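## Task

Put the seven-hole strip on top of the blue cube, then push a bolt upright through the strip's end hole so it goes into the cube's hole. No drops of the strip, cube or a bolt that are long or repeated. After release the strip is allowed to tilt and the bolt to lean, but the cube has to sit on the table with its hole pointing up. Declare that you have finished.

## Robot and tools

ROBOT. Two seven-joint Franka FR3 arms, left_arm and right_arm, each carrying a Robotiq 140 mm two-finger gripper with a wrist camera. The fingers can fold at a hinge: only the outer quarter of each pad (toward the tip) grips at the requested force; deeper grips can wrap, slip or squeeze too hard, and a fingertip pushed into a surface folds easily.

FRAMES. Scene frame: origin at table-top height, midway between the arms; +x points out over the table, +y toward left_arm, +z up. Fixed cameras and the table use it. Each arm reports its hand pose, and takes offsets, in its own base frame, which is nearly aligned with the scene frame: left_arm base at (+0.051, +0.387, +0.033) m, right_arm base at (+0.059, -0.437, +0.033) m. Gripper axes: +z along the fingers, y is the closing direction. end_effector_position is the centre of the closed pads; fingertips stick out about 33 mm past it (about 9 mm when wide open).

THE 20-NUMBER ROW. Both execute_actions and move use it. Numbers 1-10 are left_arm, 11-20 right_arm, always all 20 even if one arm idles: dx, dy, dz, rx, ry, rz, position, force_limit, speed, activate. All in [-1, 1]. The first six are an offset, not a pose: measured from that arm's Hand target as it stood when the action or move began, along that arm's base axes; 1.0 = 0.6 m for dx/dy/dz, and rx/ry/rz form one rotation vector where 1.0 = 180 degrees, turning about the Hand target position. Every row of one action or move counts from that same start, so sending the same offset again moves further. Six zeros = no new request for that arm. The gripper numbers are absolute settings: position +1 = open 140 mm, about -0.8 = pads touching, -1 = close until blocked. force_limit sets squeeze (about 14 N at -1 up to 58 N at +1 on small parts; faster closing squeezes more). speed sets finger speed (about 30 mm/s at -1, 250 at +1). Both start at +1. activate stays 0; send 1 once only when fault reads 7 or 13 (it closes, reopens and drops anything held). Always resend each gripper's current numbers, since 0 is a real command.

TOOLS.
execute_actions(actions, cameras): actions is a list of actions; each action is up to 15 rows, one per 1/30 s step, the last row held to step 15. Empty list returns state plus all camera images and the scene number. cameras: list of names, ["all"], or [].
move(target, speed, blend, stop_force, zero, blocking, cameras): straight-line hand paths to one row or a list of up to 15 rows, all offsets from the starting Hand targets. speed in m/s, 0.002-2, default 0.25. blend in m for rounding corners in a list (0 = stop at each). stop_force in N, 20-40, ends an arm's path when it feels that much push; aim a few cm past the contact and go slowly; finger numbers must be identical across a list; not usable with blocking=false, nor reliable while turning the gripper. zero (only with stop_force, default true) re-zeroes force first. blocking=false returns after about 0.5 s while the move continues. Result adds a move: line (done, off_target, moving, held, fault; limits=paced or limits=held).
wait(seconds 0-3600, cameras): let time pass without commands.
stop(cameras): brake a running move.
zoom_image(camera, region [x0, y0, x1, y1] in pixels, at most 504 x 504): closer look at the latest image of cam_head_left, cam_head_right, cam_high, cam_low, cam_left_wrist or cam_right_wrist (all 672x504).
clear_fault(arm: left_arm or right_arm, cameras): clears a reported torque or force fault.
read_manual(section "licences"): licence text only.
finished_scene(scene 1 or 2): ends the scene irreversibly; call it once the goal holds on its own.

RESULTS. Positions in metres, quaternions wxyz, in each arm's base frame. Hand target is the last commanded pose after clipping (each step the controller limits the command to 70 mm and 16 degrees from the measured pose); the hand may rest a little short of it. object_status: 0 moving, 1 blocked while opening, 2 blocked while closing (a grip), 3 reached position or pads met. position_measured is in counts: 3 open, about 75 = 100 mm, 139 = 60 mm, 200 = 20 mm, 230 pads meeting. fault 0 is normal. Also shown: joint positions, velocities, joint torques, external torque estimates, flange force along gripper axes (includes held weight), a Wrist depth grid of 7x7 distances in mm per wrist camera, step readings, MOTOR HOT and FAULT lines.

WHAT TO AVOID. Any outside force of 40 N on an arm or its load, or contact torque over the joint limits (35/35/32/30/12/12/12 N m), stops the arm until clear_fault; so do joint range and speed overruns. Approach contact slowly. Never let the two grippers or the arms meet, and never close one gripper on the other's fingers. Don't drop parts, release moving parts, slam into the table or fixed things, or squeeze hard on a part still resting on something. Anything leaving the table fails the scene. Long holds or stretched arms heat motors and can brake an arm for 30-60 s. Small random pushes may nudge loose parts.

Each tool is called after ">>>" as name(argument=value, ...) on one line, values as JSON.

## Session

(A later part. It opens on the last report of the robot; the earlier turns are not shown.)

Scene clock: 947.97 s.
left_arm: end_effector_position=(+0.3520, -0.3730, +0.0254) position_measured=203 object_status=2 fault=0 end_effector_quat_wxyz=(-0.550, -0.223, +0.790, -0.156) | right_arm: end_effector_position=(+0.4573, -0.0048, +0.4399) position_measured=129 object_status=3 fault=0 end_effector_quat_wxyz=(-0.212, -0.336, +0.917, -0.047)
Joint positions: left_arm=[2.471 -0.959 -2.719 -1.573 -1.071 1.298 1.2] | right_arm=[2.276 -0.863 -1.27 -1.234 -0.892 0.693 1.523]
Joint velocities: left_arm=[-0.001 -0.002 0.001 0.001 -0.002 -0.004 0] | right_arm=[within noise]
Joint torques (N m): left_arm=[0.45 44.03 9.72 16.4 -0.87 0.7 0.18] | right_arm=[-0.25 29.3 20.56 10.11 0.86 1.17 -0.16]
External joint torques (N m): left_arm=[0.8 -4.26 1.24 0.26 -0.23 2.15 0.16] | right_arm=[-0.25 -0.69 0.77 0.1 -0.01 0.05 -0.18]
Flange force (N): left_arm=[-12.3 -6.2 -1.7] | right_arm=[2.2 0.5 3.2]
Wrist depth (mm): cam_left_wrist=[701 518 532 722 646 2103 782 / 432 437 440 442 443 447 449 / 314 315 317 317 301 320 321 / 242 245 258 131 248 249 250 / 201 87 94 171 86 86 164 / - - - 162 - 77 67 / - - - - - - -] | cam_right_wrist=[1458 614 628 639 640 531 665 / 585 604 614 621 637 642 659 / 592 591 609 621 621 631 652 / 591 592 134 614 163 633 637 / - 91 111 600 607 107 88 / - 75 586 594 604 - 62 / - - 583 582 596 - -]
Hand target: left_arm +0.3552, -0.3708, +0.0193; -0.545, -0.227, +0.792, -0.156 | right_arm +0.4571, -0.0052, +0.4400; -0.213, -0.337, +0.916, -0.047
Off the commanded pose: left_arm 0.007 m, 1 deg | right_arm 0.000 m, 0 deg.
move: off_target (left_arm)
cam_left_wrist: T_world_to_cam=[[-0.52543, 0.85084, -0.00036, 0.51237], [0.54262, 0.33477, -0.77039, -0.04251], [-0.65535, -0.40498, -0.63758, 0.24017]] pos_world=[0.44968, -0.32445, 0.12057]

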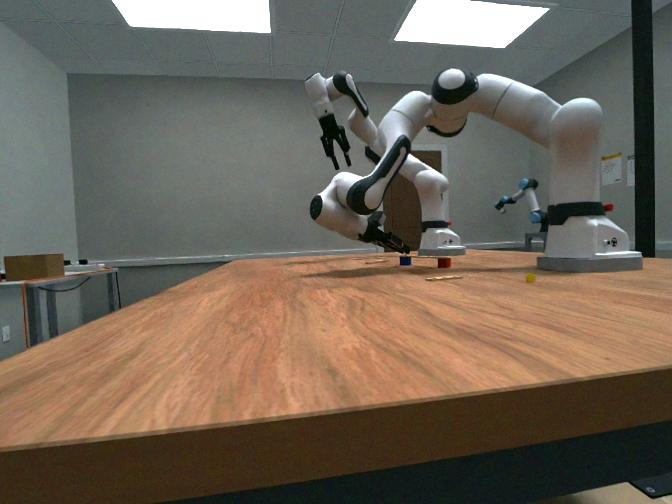

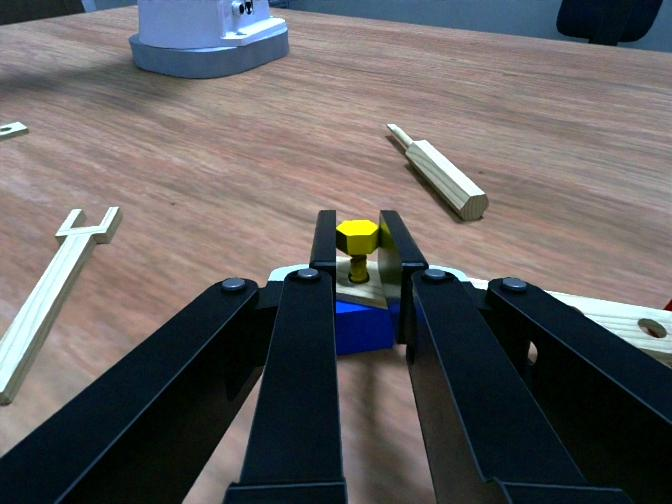

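>>> move(target=[[-0.003,-0.0015,0.004,0,0,0,-1,-0.1,-1,0,0,0,0,0,0,0,0,0,0,0],[-0.0058,-0.003,0.004,0.0087,-0.0141,0,-1,-0.1,-1,0,0,0,0,0,0,0,0,0,0,0],[0,0.0005,0.001,-0.0087,0.0141,0,-1,-0.1,-1,0,0,0,0,0,0,0,0,0,0,0],[0.003,0.002,-0.001,-0.0174,0.0282,0,-1,-0.1,-1,0,0,0,0,0,0,0,0,0,0,0]], speed=0.015, cameras=["cam_low","cam_left_wrist"])

>>> zoom_image(camera="cam_left_wrist", region=[310, 210, 430, 360])

>>> zoom_image(camera="cam_low", region=[390, 230, 430, 272])

Scene clock: 964.37 s.
left_arm: end_effector_position=(+0.3551, -0.3710, +0.0231) position_measured=203 object_status=2 fault=0 end_effector_quat_wxyz=(-0.588, -0.214, +0.761, -0.168) | right_arm: end_effector_position=(+0.4573, -0.0048, +0.4399) position_measured=129 object_status=3 fault=0 end_effector_quat_wxyz=(-0.212, -0.336, +0.917, -0.047)
Joint positions: left_arm=[2.501 -1.068 -2.702 -1.466 -1.129 1.178 1.207] | right_arm=[2.276 -0.863 -1.27 -1.234 -0.892 0.693 1.523]
Joint torques (N m): left_arm=[0.47 46.5 9.7 15.88 -1 -0.26 -0.01] | right_arm=[-0.28 29.34 20.57 10.13 0.87 1.17 -0.08]
External joint torques (N m): left_arm=[0.54 -3.37 0.46 0.08 -0.28 1.48 -0.04] | right_arm=[-0.38 -0.74 0.73 0.15 0 0.05 -0.1]
Flange force (N): left_arm=[-9.7 -5.6 -2.5] | right_arm=[2.4 0.7 3.5]
Wrist depth (mm): cam_left_wrist=[2380 524 558 3008 - 2812 2256 / 551 532 529 564 565 570 573 / 350 353 353 355 332 359 359 / 249 258 272 131 260 260 262 / 203 86 93 170 86 86 163 / - - - 157 - 77 67 / - - - 148 - - -] | cam_right_wrist=[1439 614 621 629 646 524 673 / 596 612 614 628 633 639 665 / 591 599 609 617 628 639 644 / 582 592 133 607 163 633 642 / - 90 111 609 609 108 88 / - 75 591 600 605 - 62 / - - 578 592 600 - -]
Hand target: left_arm +0.3570, -0.3696, +0.0187; -0.585, -0.218, +0.763, -0.168 | right_arm +0.4571, -0.0052, +0.4400; -0.213, -0.337, +0.916, -0.047
Off the commanded pose: left_arm 0.005 m, 1 deg | right_arm 0.000 m, 0 deg.
move: off_target (left_arm)
cam_left_wrist: T_world_to_cam=[[-0.52596, 0.8505, -0.0033, 0.51235], [0.4759, 0.29108, -0.82994, -0.03781], [-0.7049, -0.43809, -0.55785, 0.24504]] pos_world=[0.4602, -0.3174, 0.107]

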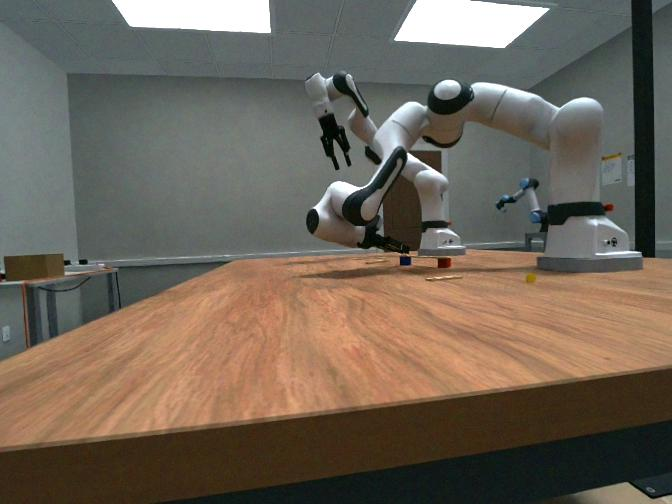

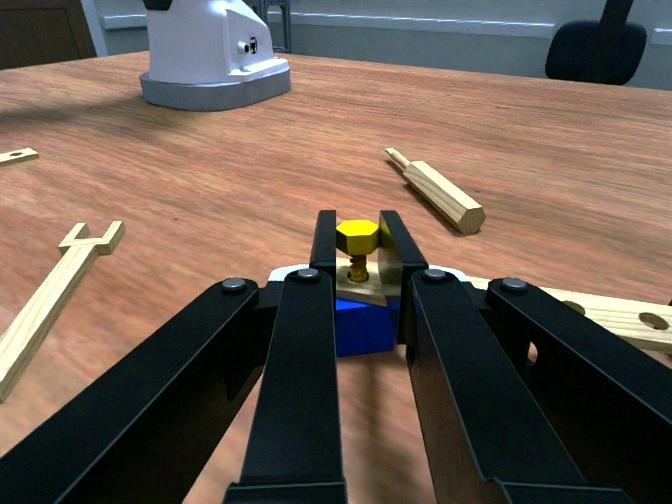

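Scaled by 3.360 from the camera's image (finer frame: 960x720).

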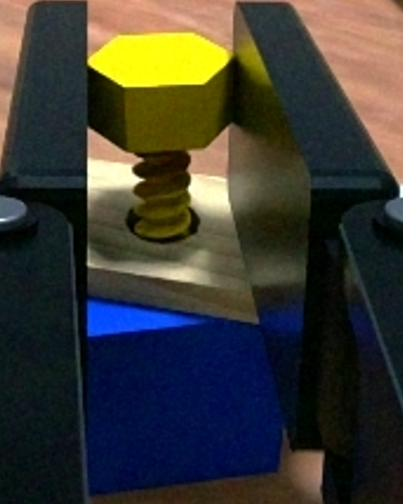

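Scaled by 12.000 from the camera's image (finer frame: 960x720).

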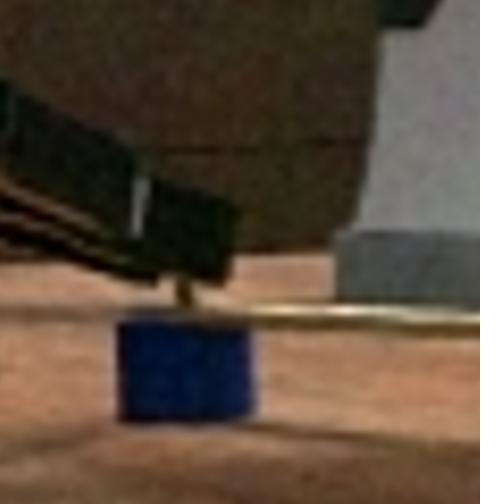

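>>> move(target=[[-0.002,-0.0015,0.006,0.0087,-0.0141,0,-1,-0.1,-1,0,0,0,0,0,0,0,0,0,0,0],[-0.003,0.001,0.004,0.0087,-0.0141,0,-1,-0.1,-1,0,0,0,0,0,0,0,0,0,0,0],[-0.0045,0.0035,0.003,0.0087,-0.0141,0,-1,-0.1,-1,0,0,0,0,0,0,0,0,0,0,0],[-0.0015,0.005,0.002,0.0087,-0.0141,0,-1,-0.1,-1,0,0,0,0,0,0,0,0,0,0,0],[0,0.003,0.001,0.0087,-0.0141,0,-1,-0.1,-1,0,0,0,0,0,0,0,0,0,0,0]], speed=0.015, blend=0.0003, cameras=["cam_low","cam_left_wrist"])

>>> zoom_image(camera="cam_left_wrist", region=[310, 210, 430, 360])

>>> zoom_image(camera="cam_low", region=[390, 230, 430, 272])

Scene clock: 973.33 s.
left_arm: end_effector_position=(+0.3545, -0.3704, +0.0242) position_measured=203 object_status=2 fault=0 end_effector_quat_wxyz=(-0.569, -0.220, +0.775, -0.162) | right_arm: end_effector_position=(+0.4573, -0.0048, +0.4399) position_measured=129 object_status=3 fault=0 end_effector_quat_wxyz=(-0.212, -0.336, +0.917, -0.047)
Joint positions: left_arm=[2.454 -1.029 -2.662 -1.517 -1.129 1.211 1.215] | right_arm=[2.276 -0.863 -1.27 -1.234 -0.892 0.693 1.523]
Joint torques (N m): left_arm=[0.62 45.53 11.4 15.95 -0.49 0.01 0.26] | right_arm=[-0.34 29.31 20.62 10.12 0.86 1.16 -0.14]
External joint torques (N m): left_arm=[0.6 -3.31 1.19 0.35 0.14 1.61 0.23] | right_arm=[-0.35 -0.64 0.85 0.12 -0.01 0.03 -0.15]
Flange force (N): left_arm=[-9.8 -4.6 -2.7] | right_arm=[2.7 0.8 3.6]
Wrist depth (mm): cam_left_wrist=[2329 522 548 782 843 2166 1934 / 481 486 491 493 494 502 506 / 332 332 332 334 322 337 338 / 243 251 264 131 254 255 256 / 201 87 93 170 86 86 158 / - - - 160 - 77 67 / - - - - - - -] | cam_right_wrist=[1477 617 622 635 642 533 669 / 600 600 619 633 642 648 656 / 592 600 612 621 631 640 642 / 585 589 133 615 164 631 637 / - 90 111 605 609 108 88 / - 75 585 602 599 - 62 / - - 580 589 585 - -]
Hand target: left_arm +0.3570, -0.3678, +0.0193; -0.565, -0.223, +0.778, -0.162 | right_arm +0.4571, -0.0052, +0.4400; -0.213, -0.337, +0.916, -0.047
Off the commanded pose: left_arm 0.006 m, 1 deg | right_arm 0.000 m, 0 deg.
move: off_target (left_arm)
cam_left_wrist: T_world_to_cam=[[-0.52742, 0.84961, -0.00055, 0.51175], [0.50846, 0.31512, -0.80135, -0.04008], [-0.68066, -0.42293, -0.59819, 0.24351]] pos_world=[0.45604, -0.31917, 0.11383]

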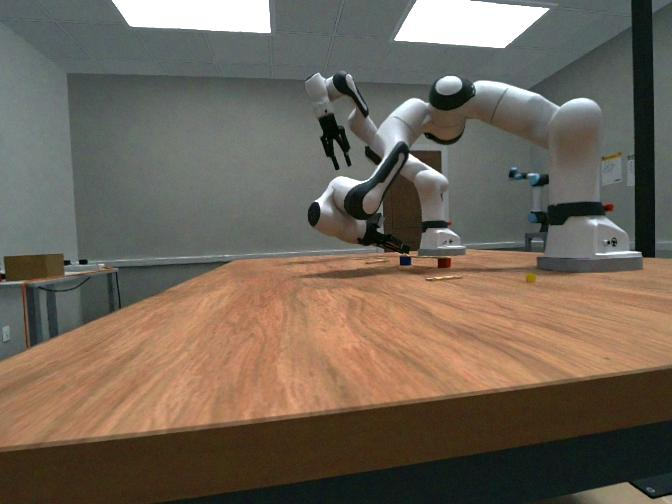

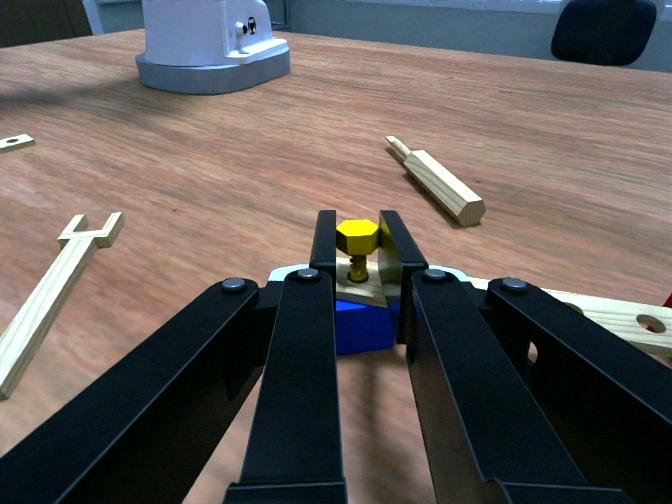

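Scaled by 3.360 from the camera's image (finer frame: 960x720).

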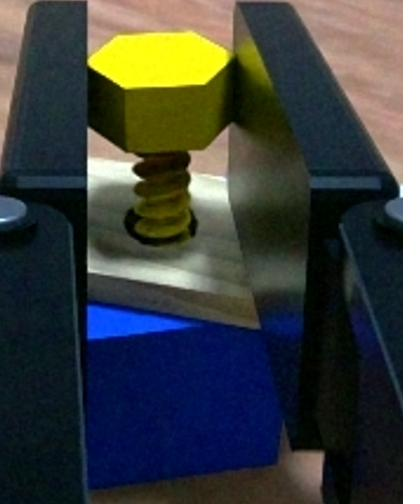

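Scaled by 12.000 from the camera's image (finer frame: 960x720).

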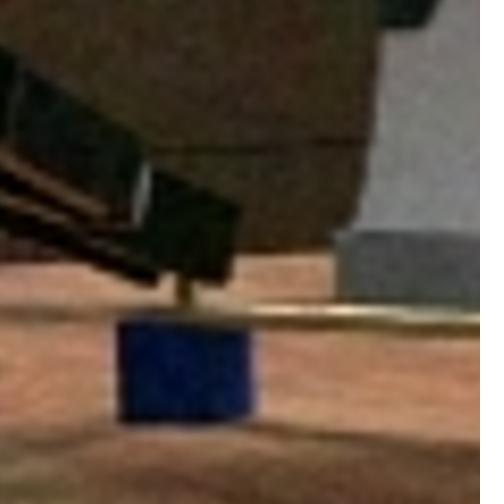

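>>> move(target=[[-0.004,-0.0035,0.008,0,0,0,-1,-0.1,-1,0,0,0,0,0,0,0,0,0,0,0],[-0.004,-0.0035,0.008,0,0,0,-0.51,-0.7,-1,0,0,0,0,0,0,0,0,0,0,0]], speed=0.015, cameras=["cam_low","cam_left_wrist"])

>>> zoom_image(camera="cam_left_wrist", region=[310, 210, 430, 360])

>>> zoom_image(camera="cam_low", region=[390, 230, 430, 272])

Scene clock: 985.10 s.
left_arm: end_effector_position=(+0.3540, -0.3701, +0.0249) position_measured=194 object_status=3 fault=0 end_effector_quat_wxyz=(-0.567, -0.222, +0.777, -0.162) | right_arm: end_effector_position=(+0.4573, -0.0048, +0.4399) position_measured=129 object_status=3 fault=0 end_effector_quat_wxyz=(-0.212, -0.336, +0.917, -0.047)
Joint positions: left_arm=[2.448 -1.021 -2.657 -1.529 -1.129 1.216 1.215] | right_arm=[2.276 -0.863 -1.27 -1.234 -0.892 0.693 1.523]
Joint torques (N m): left_arm=[-0.79 48.3 10.45 14.86 -0.68 -1.36 0.11] | right_arm=[-0.29 29.31 20.66 10.08 0.86 1.18 -0.15]
External joint torques (N m): left_arm=[-0.59 -0.38 0.3 -0.76 -0.05 0.23 0.09] | right_arm=[-0.12 -0.52 0.95 -0.02 0.02 0.06 -0.17]
Flange force (N): left_arm=[1.4 2.9 3.1] | right_arm=[2.5 1.1 3.5]
Wrist depth (mm): cam_left_wrist=[2304 523 539 793 796 2406 1900 / 474 477 482 489 494 497 501 / 328 329 332 334 321 337 339 / 243 251 264 148 243 256 257 / 202 81 93 171 93 87 165 / - - 77 166 - - - / - - - 152 - - -] | cam_right_wrist=[1467 612 622 629 631 528 663 / 596 607 619 626 633 646 656 / 592 599 605 614 626 639 646 / 588 599 134 607 164 628 640 / - 91 111 605 607 107 88 / - 75 580 592 602 - 62 / - - 583 591 596 - -]
Hand target: left_arm +0.3546, -0.3699, +0.0241; -0.565, -0.223, +0.778, -0.162 | right_arm +0.4571, -0.0052, +0.4400; -0.213, -0.337, +0.916, -0.047
Off the commanded pose: left_arm 0.001 m, 0 deg | right_arm 0.000 m, 0 deg.
move: done
cam_left_wrist: T_world_to_cam=[[-0.52989, 0.84806, 0.0015, 0.5114], [0.51057, 0.32042, -0.7979, -0.03821], [-0.67715, -0.42204, -0.60279, 0.24285]] pos_world=[0.45494, -0.31896, 0.11514]

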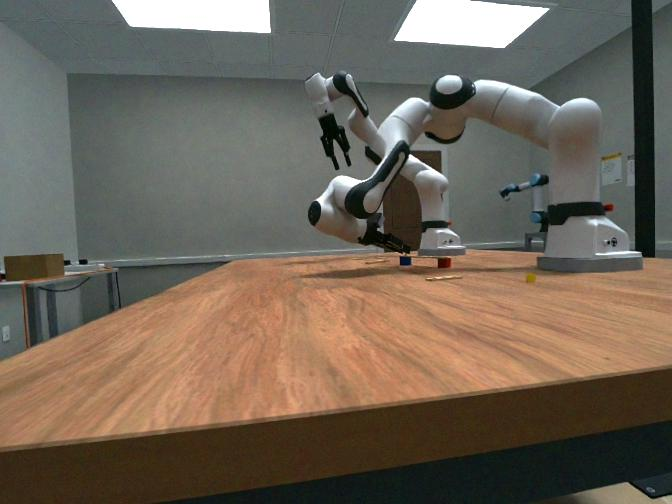

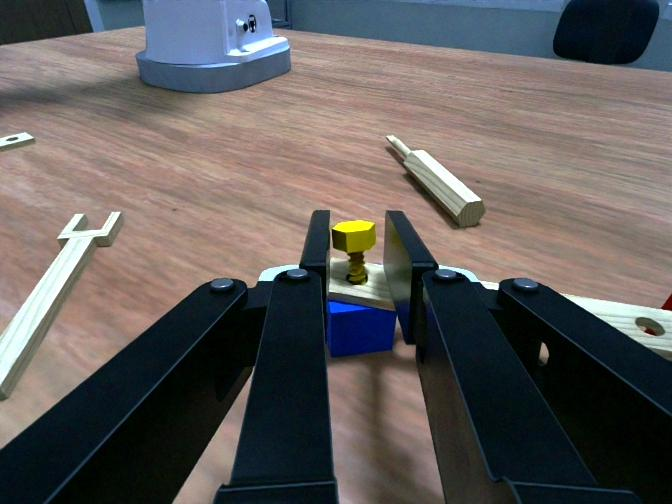

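Scaled by 3.360 from the camera's image (finer frame: 960x720).

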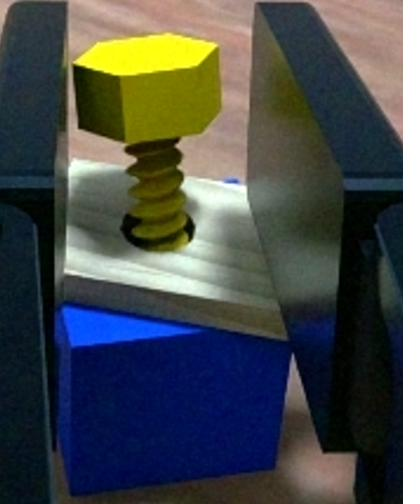

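Scaled by 12.000 from the camera's image (finer frame: 960x720).

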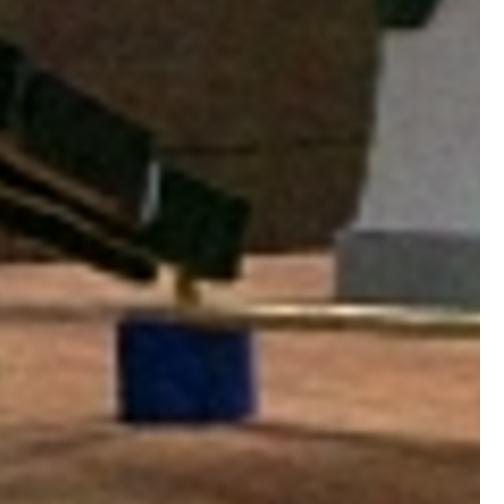

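>>> move(target=[[0,0,0,0,0,0,-1,-0.1,-1,0,0,0,0,0,0,0,0,0,0,0],[0,0,0.003,0,0,0,-1,-0.1,-1,0,0,0,0,0,0,0,0,0,0,0],[0.0037,0.0003,0.003,0,0,0,-1,-0.1,-1,0,0,0,0,0,0,0,0,0,0,0],[0.0037,0.0003,-0.001,0,0,0,-1,-0.1,-1,0,0,0,0,0,0,0,0,0,0,0],[0.0051,0.0012,-0.002,0,0,0,-1,-0.1,-1,0,0,0,0,0,0,0,0,0,0,0],[0.0051,0.0012,-0.006,0,0,0,-1,-0.1,-1,0,0,0,0,0,0,0,0,0,0,0]], speed=0.015)

>>> move(target=[[0,0,0.003,0,0,0,-1,-0.1,-1,0,0,0,0,0,0,0,0,0,0,0],[0,0,0.005,0,0,0,-0.51,-0.7,-1,0,0,0,0,0,0,0,0,0,0,0]], speed=0.015, cameras=["cam_low","cam_left_wrist"])

>>> zoom_image(camera="cam_left_wrist", region=[310, 210, 430, 360])

>>> zoom_image(camera="cam_low", region=[390, 230, 430, 272])

Scene clock: 1008.37 s.
left_arm: end_effector_position=(+0.3554, -0.3709, +0.0254) position_measured=205 object_status=2 fault=0 end_effector_quat_wxyz=(-0.569, -0.219, +0.776, -0.162) | right_arm: end_effector_position=(+0.4573, -0.0048, +0.4399) position_measured=129 object_status=3 fault=0 end_effector_quat_wxyz=(-0.212, -0.336, +0.917, -0.047)
Joint positions: left_arm=[2.45 -1.03 -2.656 -1.513 -1.132 1.206 1.215] | right_arm=[2.276 -0.863 -1.27 -1.234 -0.892 0.693 1.523]
Joint velocities: left_arm=[0 -0.002 0.001 0.001 -0.004 -0.002 -0.001] | right_arm=[within noise]
Joint torques (N m): left_arm=[0.43 45.15 11.06 15.59 -0.91 0.09 0.05] | right_arm=[-0.35 29.29 20.59 10.05 0.85 1.18 -0.11]
External joint torques (N m): left_arm=[0.51 -3.89 0.75 -0.14 -0.27 1.69 0.02] | right_arm=[-0.28 -0.61 0.86 0 0 0.06 -0.13]
Flange force (N): left_arm=[-10.3 -5.0 -1.4] | right_arm=[2.7 1.1 4.0]
Wrist depth (mm): cam_left_wrist=[2329 522 545 914 820 2187 1536 / 488 490 490 497 498 501 506 / 333 333 335 337 318 339 341 / 251 253 268 131 256 257 258 / 204 87 93 93 86 86 160 / - - - 166 - 77 - / - - - - - - -] | cam_right_wrist=[1458 619 624 633 640 530 665 / 599 600 617 626 642 642 650 / 597 600 605 612 626 639 642 / 585 596 133 602 164 629 644 / - 91 111 600 609 107 88 / - 75 586 596 604 - 62 / - - 582 597 602 - -]
Hand target: left_arm +0.3577, -0.3692, +0.0205; -0.565, -0.223, +0.778, -0.162 | right_arm +0.4571, -0.0052, +0.4400; -0.213, -0.337, +0.916, -0.047
Off the commanded pose: left_arm 0.006 m, 1 deg | right_arm 0.000 m, 0 deg.
move: off_target (left_arm)

Scene clock: 1009.50 s.
left_arm: end_effector_position=(+0.3570, -0.3696, +0.0250) position_measured=194 object_status=0 fault=0 end_effector_quat_wxyz=(-0.567, -0.221, +0.777, -0.162) | right_arm: end_effector_position=(+0.4573, -0.0048, +0.4399) position_measured=129 object_status=3 fault=0 end_effector_quat_wxyz=(-0.212, -0.336, +0.917, -0.047)
Joint positions: left_arm=[2.449 -1.029 -2.652 -1.514 -1.133 1.209 1.215] | right_arm=[2.276 -0.863 -1.27 -1.234 -0.892 0.693 1.523]
Joint velocities: left_arm=[0 0 0 0 0 0.003 0.001] | right_arm=[within noise]
Joint torques (N m): left_arm=[-0.5 47.85 10.52 14.91 -0.85 -1.38 -0.01] | right_arm=[-0.32 29.29 20.59 10.12 0.86 1.17 -0.14]
External joint torques (N m): left_arm=[-0.45 -1.07 0.11 -0.77 -0.22 0.2 -0.04] | right_arm=[-0.15 -0.49 0.93 0.02 0.02 0.06 -0.16]
Flange force (N): left_arm=[-0.6 1.1 2.3] | right_arm=[2.5 1.0 3.3]
Wrist depth (mm): cam_left_wrist=[2256 526 540 771 677 1934 2024 / 478 479 482 487 492 498 498 / 330 331 331 335 315 337 338 / 251 253 265 173 243 256 256 / 203 81 93 174 93 87 160 / - - 77 167 - - - / - - - 152 - - -] | cam_right_wrist=[1467 619 631 639 644 531 669 / 597 604 612 629 633 640 648 / 591 594 607 617 628 644 648 / 583 589 134 605 163 628 642 / - 90 111 609 605 108 88 / - 75 586 596 602 - 62 / - - 586 586 596 - -]
Hand target: left_arm +0.3577, -0.3692, +0.0235; -0.565, -0.223, +0.778, -0.162 | right_arm +0.4571, -0.0052, +0.4400; -0.213, -0.337, +0.916, -0.047
Off the commanded pose: left_arm 0.002 m, 0 deg | right_arm 0.000 m, 0 deg.
move: done
cam_left_wrist: T_world_to_cam=[[-0.52837, 0.84901, -0.00158, 0.51253], [0.51279, 0.31764, -0.79759, -0.04168], [-0.67666, -0.42223, -0.6032, 0.24498]] pos_world=[0.45794, -0.31847, 0.11534]

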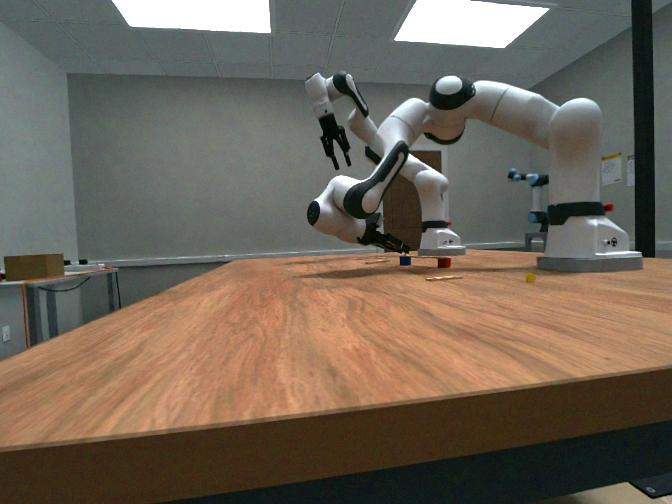

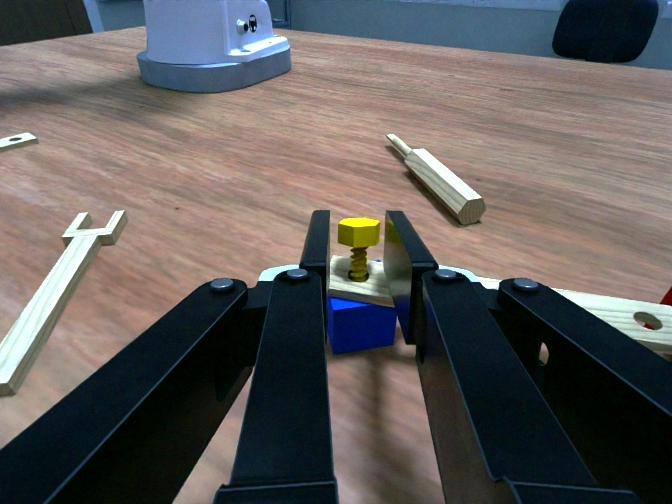

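Scaled by 3.360 from the camera's image (finer frame: 960x720).

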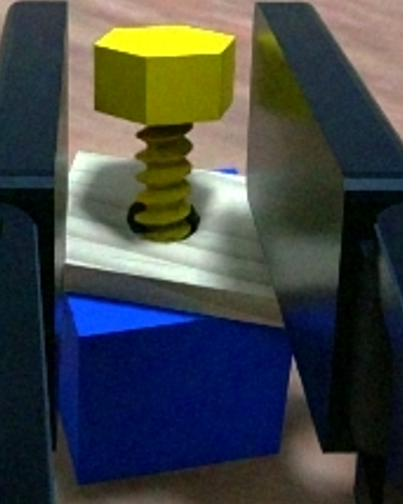

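Scaled by 12.000 from the camera's image (finer frame: 960x720).

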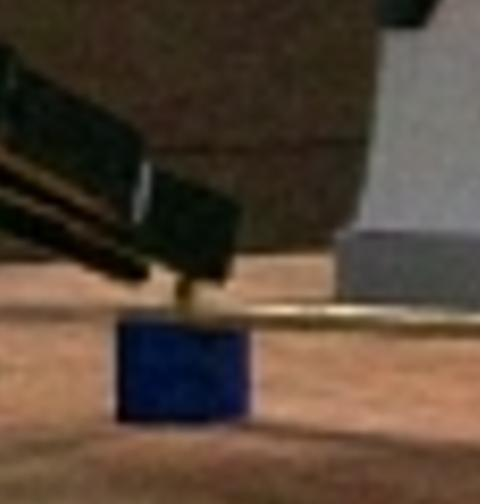

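>>> wait(seconds=0.1, cameras=["cam_head_right","cam_head_left"])

>>> zoom_image(camera="cam_head_right", region=[117, 346, 157, 386])

Scene clock: 1014.23 s.
left_arm: end_effector_position=(+0.3571, -0.3696, +0.0250) position_measured=194 object_status=3 fault=0 end_effector_quat_wxyz=(-0.566, -0.221, +0.777, -0.162) | right_arm: end_effector_position=(+0.4573, -0.0048, +0.4399) position_measured=129 object_status=3 fault=0 end_effector_quat_wxyz=(-0.212, -0.336, +0.917, -0.047)
Joint positions: left_arm=[2.449 -1.029 -2.652 -1.514 -1.133 1.209 1.215] | right_arm=[2.276 -0.863 -1.27 -1.234 -0.892 0.693 1.523]
Joint torques (N m): left_arm=[-0.44 47.85 10.52 14.97 -0.85 -1.35 0.01] | right_arm=[-0.35 29.28 20.62 10.12 0.86 1.17 -0.08]
External joint torques (N m): left_arm=[-0.31 -0.86 0.23 -0.62 -0.22 0.24 -0.02] | right_arm=[-0.33 -0.63 0.87 0.09 0 0.05 -0.1]
Flange force (N): left_arm=[-0.5 1.0 1.8] | right_arm=[2.8 1.0 3.8]
Wrist depth (mm): cam_left_wrist=[870 656 551 773 607 2043 1969 / 476 479 484 489 487 492 497 / 329 331 332 333 315 337 337 / 250 252 265 169 243 255 256 / 203 81 93 175 93 87 159 / - - 77 166 - - - / - - - 152 - - -] | cam_right_wrist=[1467 619 622 637 650 531 665 / 600 600 617 628 633 646 652 / 592 599 615 617 631 635 650 / 577 592 134 605 163 633 635 / - 90 110 604 607 108 88 / - 75 586 600 610 - 62 / - - 580 588 589 - -]
Hand target: left_arm +0.3577, -0.3692, +0.0235; -0.565, -0.223, +0.778, -0.162 | right_arm +0.4571, -0.0052, +0.4400; -0.213, -0.337, +0.916, -0.047
Tool commands: left_gripper/position=-0.51 left_gripper/force_limit=-0.7 left_gripper/speed=-1.0 left_gripper/activate=+0.0 right_gripper/position=+0.0 right_gripper/force_limit=+0.0 right_gripper/speed=+0.0 right_gripper/activate=+0.0
Off the commanded pose: left_arm 0.002 m, 0 deg | right_arm 0.000 m, 0 deg.
wait: 0.10 s; at rest from the start
Images, in order (width x height): cam_head_left 672x504, cam_head_right 672x504.

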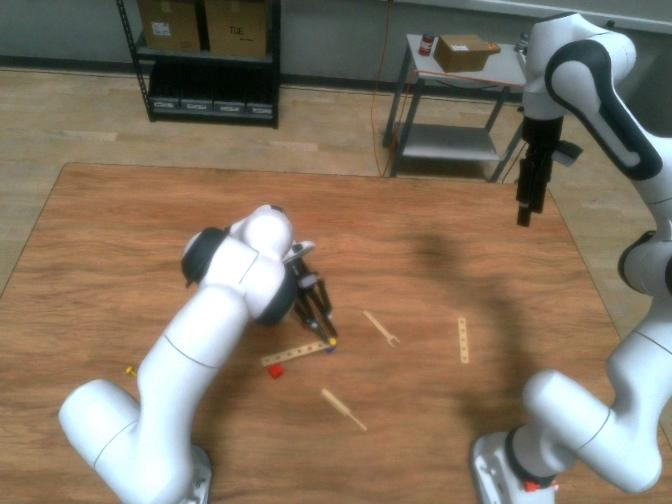

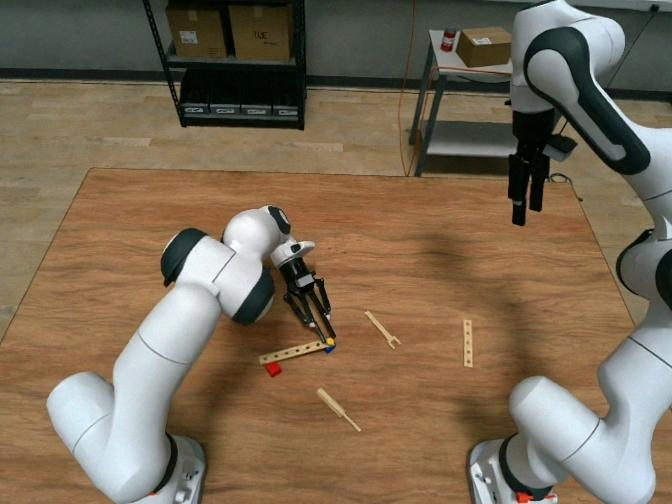

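Scaled by 12.600 from the camera's image (finer frame: 960x720).

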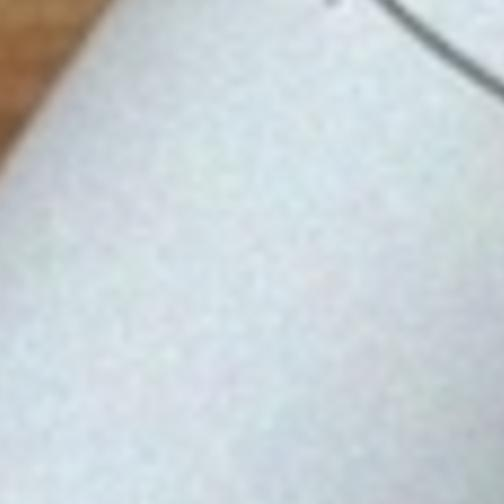

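>>> zoom_image(camera="cam_head_left", region=[116, 356, 146, 386])

>>> zoom_image(camera="cam_head_left", region=[310, 325, 350, 365])

Scaled by 16.800 from the camera's image (finer frame: 960x720).

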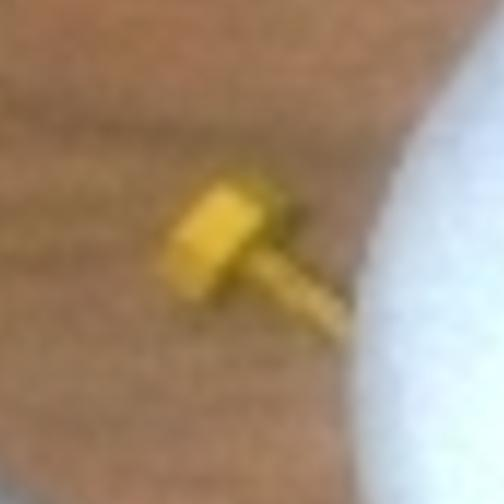

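Scaled by 12.600 from the camera's image (finer frame: 960x720).

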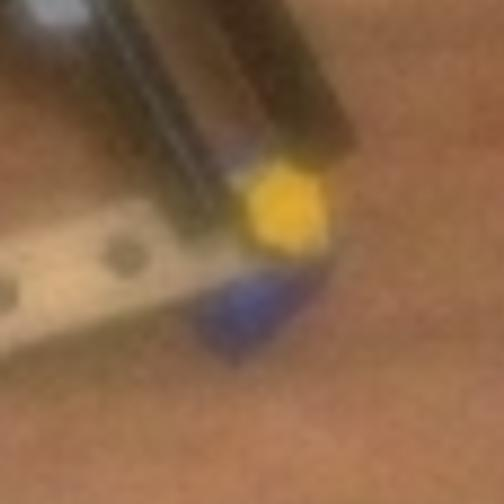

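>>> move(target=[[-0.0005,0,0.006,-0.029,0.047,0,-0.51,-0.7,-1,0,0,0,0,0,0,0,0,0,0,0],[-0.0005,0,0.006,-0.029,0.047,0,-1,-0.1,-1,0,0,0,0,0,0,0,0,0,0,0],[-0.0005,0,0.008,-0.029,0.047,0,-1,-0.1,-1,0,0,0,0,0,0,0,0,0,0,0],[-0.002,-0.001,0.008,-0.029,0.047,0,-1,-0.1,-1,0,0,0,0,0,0,0,0,0,0,0],[-0.002,-0.001,0.003,-0.029,0.047,0,-1,-0.1,-1,0,0,0,0,0,0,0,0,0,0,0]], speed=0.015, cameras=["cam_low","cam_left_wrist"])

>>> zoom_image(camera="cam_left_wrist", region=[310, 210, 430, 360])

>>> zoom_image(camera="cam_low", region=[390, 230, 430, 272])

Scene clock: 1048.30 s.
left_arm: end_effector_position=(+0.3567, -0.3690, +0.0256) position_measured=231 object_status=3 fault=0 end_effector_quat_wxyz=(+0.630, +0.208, -0.726, +0.180) | right_arm: end_effector_position=(+0.4573, -0.0048, +0.4399) position_measured=129 object_status=3 fault=0 end_effector_quat_wxyz=(-0.212, -0.336, +0.917, -0.047)
Joint positions: left_arm=[2.582 -1.155 -2.76 -1.362 -1.145 1.093 1.177] | right_arm=[2.276 -0.863 -1.27 -1.234 -0.892 0.693 1.523]
Joint velocities: left_arm=[0 0 -0.001 0.004 0.001 0 -0.001] | right_arm=[within noise]
Joint torques (N m): left_arm=[-0.15 49.43 6.98 15.71 -1.25 -1.98 -0.05] | right_arm=[-0.35 29.27 20.57 10.12 0.87 1.18 -0.12]
External joint torques (N m): left_arm=[0.19 -1.43 -0.43 -0.07 -0.37 0.08 -0.08] | right_arm=[-0.18 -0.52 0.9 0.01 0.03 0.05 -0.14]
Flange force (N): left_arm=[-4.1 -3.4 -2.1] | right_arm=[2.5 1.1 3.5]
Wrist depth (mm): cam_left_wrist=[2354 536 545 3050 - - 2461 / 2280 637 576 787 802 2233 2187 / 431 434 438 442 447 451 456 / 282 284 286 121 284 292 293 / 211 223 89 86 93 80 158 / - - - - - 75 - / - - - - - - -] | cam_right_wrist=[1458 622 624 633 635 531 659 / 591 607 610 626 631 648 654 / 588 594 614 615 633 637 640 / 588 594 133 605 164 642 642 / - 90 111 604 604 107 88 / - 75 594 597 599 - 62 / - - 583 591 597 - -]
Hand target: left_arm +0.3565, -0.3698, +0.0253; +0.631, +0.208, -0.726, +0.180 | right_arm +0.4571, -0.0052, +0.4400; -0.213, -0.337, +0.916, -0.047
Off the commanded pose: left_arm 0.001 m, 0 deg | right_arm 0.000 m, 0 deg.
move: done
cam_left_wrist: T_world_to_cam=[[-0.53025, 0.84784, 0.00142, 0.5119], [0.3902, 0.24552, -0.8874, -0.02184], [-0.75272, -0.46999, -0.46101, 0.25128]] pos_world=[0.4691, -0.31055, 0.09573]

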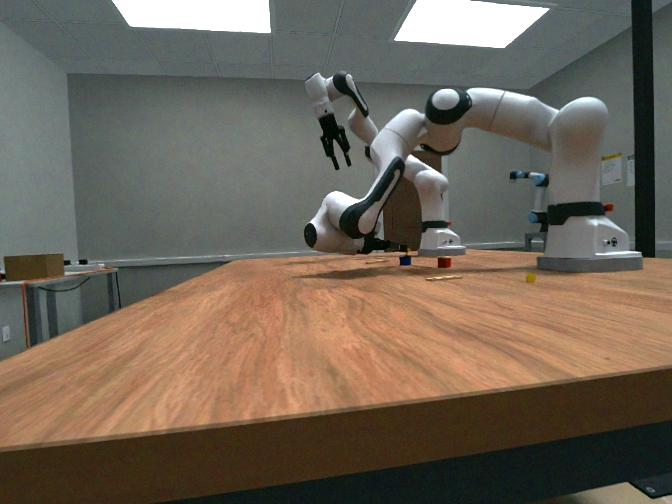

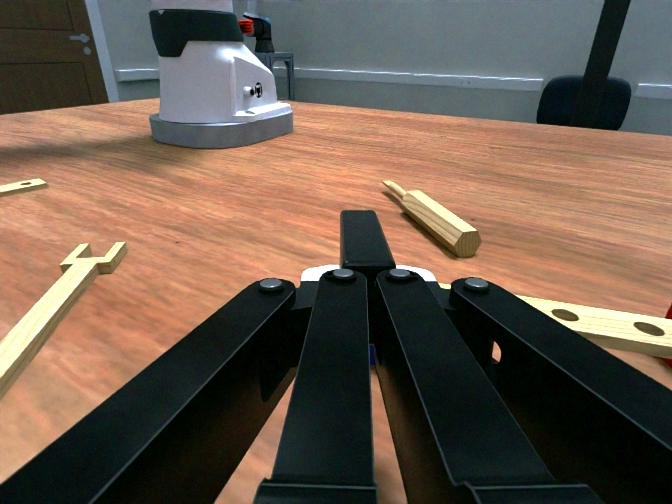

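Scaled by 3.360 from the camera's image (finer frame: 960x720).

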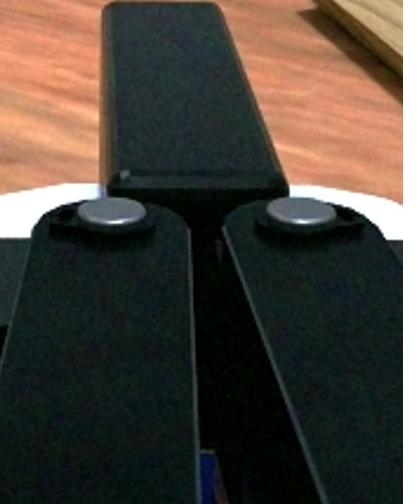

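Scaled by 12.000 from the camera's image (finer frame: 960x720).

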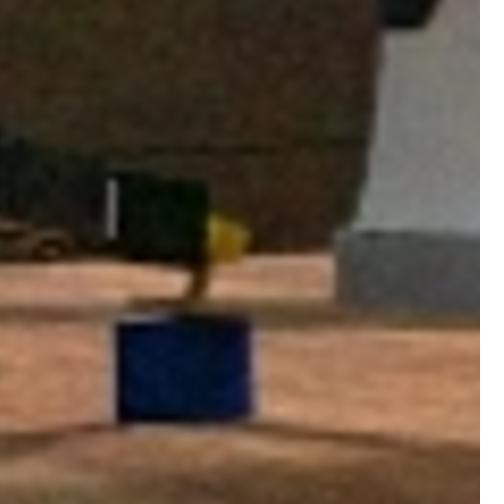

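>>> move(target=[[0.05,0.031,0.004,0,0,0,-1,-0.7,-1,0,0,0,0,0,0,0,0,0,0,0],[0.13,0.08,0.1,0.0,0.0,0,-1,-0.7,-1,0,0,0,0,0,0,0,0,0,0,0]], speed=0.08, cameras=["cam_low","cam_left_wrist"])

>>> zoom_image(camera="cam_low", region=[390, 230, 430, 272])

>>> zoom_image(camera="cam_left_wrist", region=[290, 210, 430, 360])

Scene clock: 1053.97 s.
left_arm: end_effector_position=(+0.4350, -0.3215, +0.0846) position_measured=231 object_status=3 fault=0 end_effector_quat_wxyz=(+0.628, +0.207, -0.728, +0.181) | right_arm: end_effector_position=(+0.4573, -0.0048, +0.4399) position_measured=129 object_status=3 fault=0 end_effector_quat_wxyz=(-0.212, -0.336, +0.917, -0.047)
Joint positions: left_arm=[2.758 -1.232 -2.758 -1.029 -1.141 0.915 1.018] | right_arm=[2.276 -0.863 -1.27 -1.234 -0.892 0.693 1.523]
Joint velocities: left_arm=[-0.001 0 -0.001 0 0 0 -0.007] | right_arm=[within noise]
Joint torques (N m): left_arm=[0.24 53.07 5.66 18.59 -1.86 -1.95 -0.1] | right_arm=[-0.35 29.36 20.61 10.15 0.85 1.18 -0.07]
External joint torques (N m): left_arm=[0.26 -1.52 -0.59 0.22 -0.48 -0.12 -0.13] | right_arm=[-0.2 -0.44 0.93 0.05 0.01 0.06 -0.09]
Flange force (N): left_arm=[-5.6 -7.6 -7.6] | right_arm=[2.6 1.1 3.4]
Wrist depth (mm): cam_left_wrist=[2433 3008 619 4420 - - 1835 / 2406 1031 658 1051 779 2741 2233 / 605 613 560 622 631 639 645 / 400 405 408 121 411 415 418 / 301 318 89 86 93 81 292 / - - - - - 75 - / - - - - - - -] | cam_right_wrist=[1467 615 622 633 642 530 659 / 600 609 612 631 635 642 657 / 591 597 607 615 624 635 650 / 588 592 134 615 163 631 648 / - 90 110 604 604 107 88 / - 75 580 589 604 - 62 / - - 591 588 594 - -]
Hand target: left_arm +0.4345, -0.3218, +0.0853; +0.631, +0.208, -0.726, +0.180 | right_arm +0.4571, -0.0052, +0.4400; -0.213, -0.337, +0.916, -0.047
Off the commanded pose: left_arm 0.001 m, 0 deg | right_arm 0.000 m, 0 deg.
move: done
cam_left_wrist: T_world_to_cam=[[-0.53068, 0.84757, -0.00182, 0.51349], [0.39422, 0.24493, -0.88578, -0.01377], [-0.75031, -0.47078, -0.46411, 0.35875]] pos_world=[0.5471, -0.26295, 0.15524]

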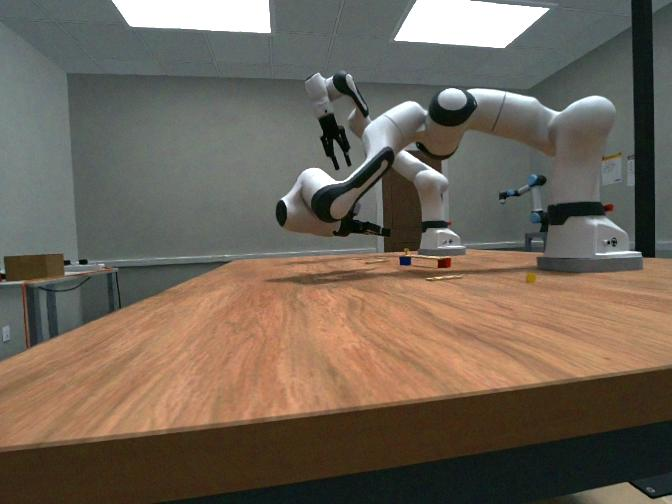

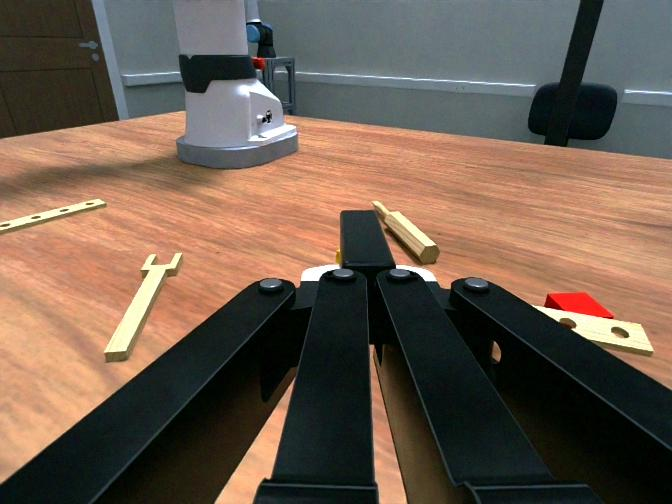

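Scaled by 12.000 from the camera's image (finer frame: 960x720).

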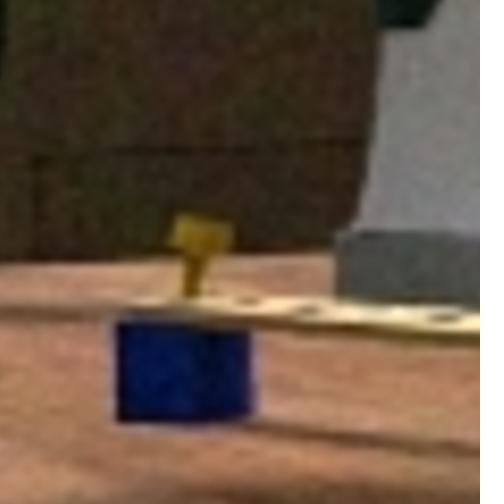

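Scaled by 3.360 from the camera's image (finer frame: 960x720).

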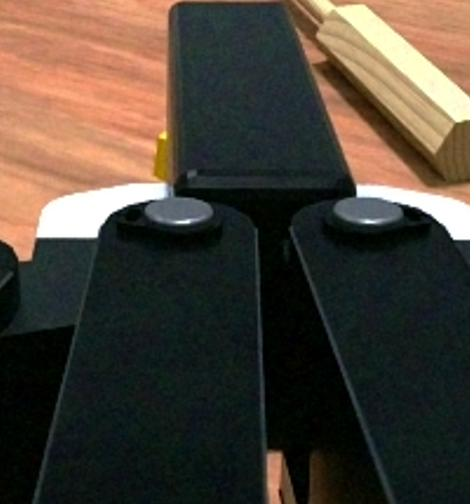

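>>> finished_scene(scene=1)

The scene is finished: the task was done.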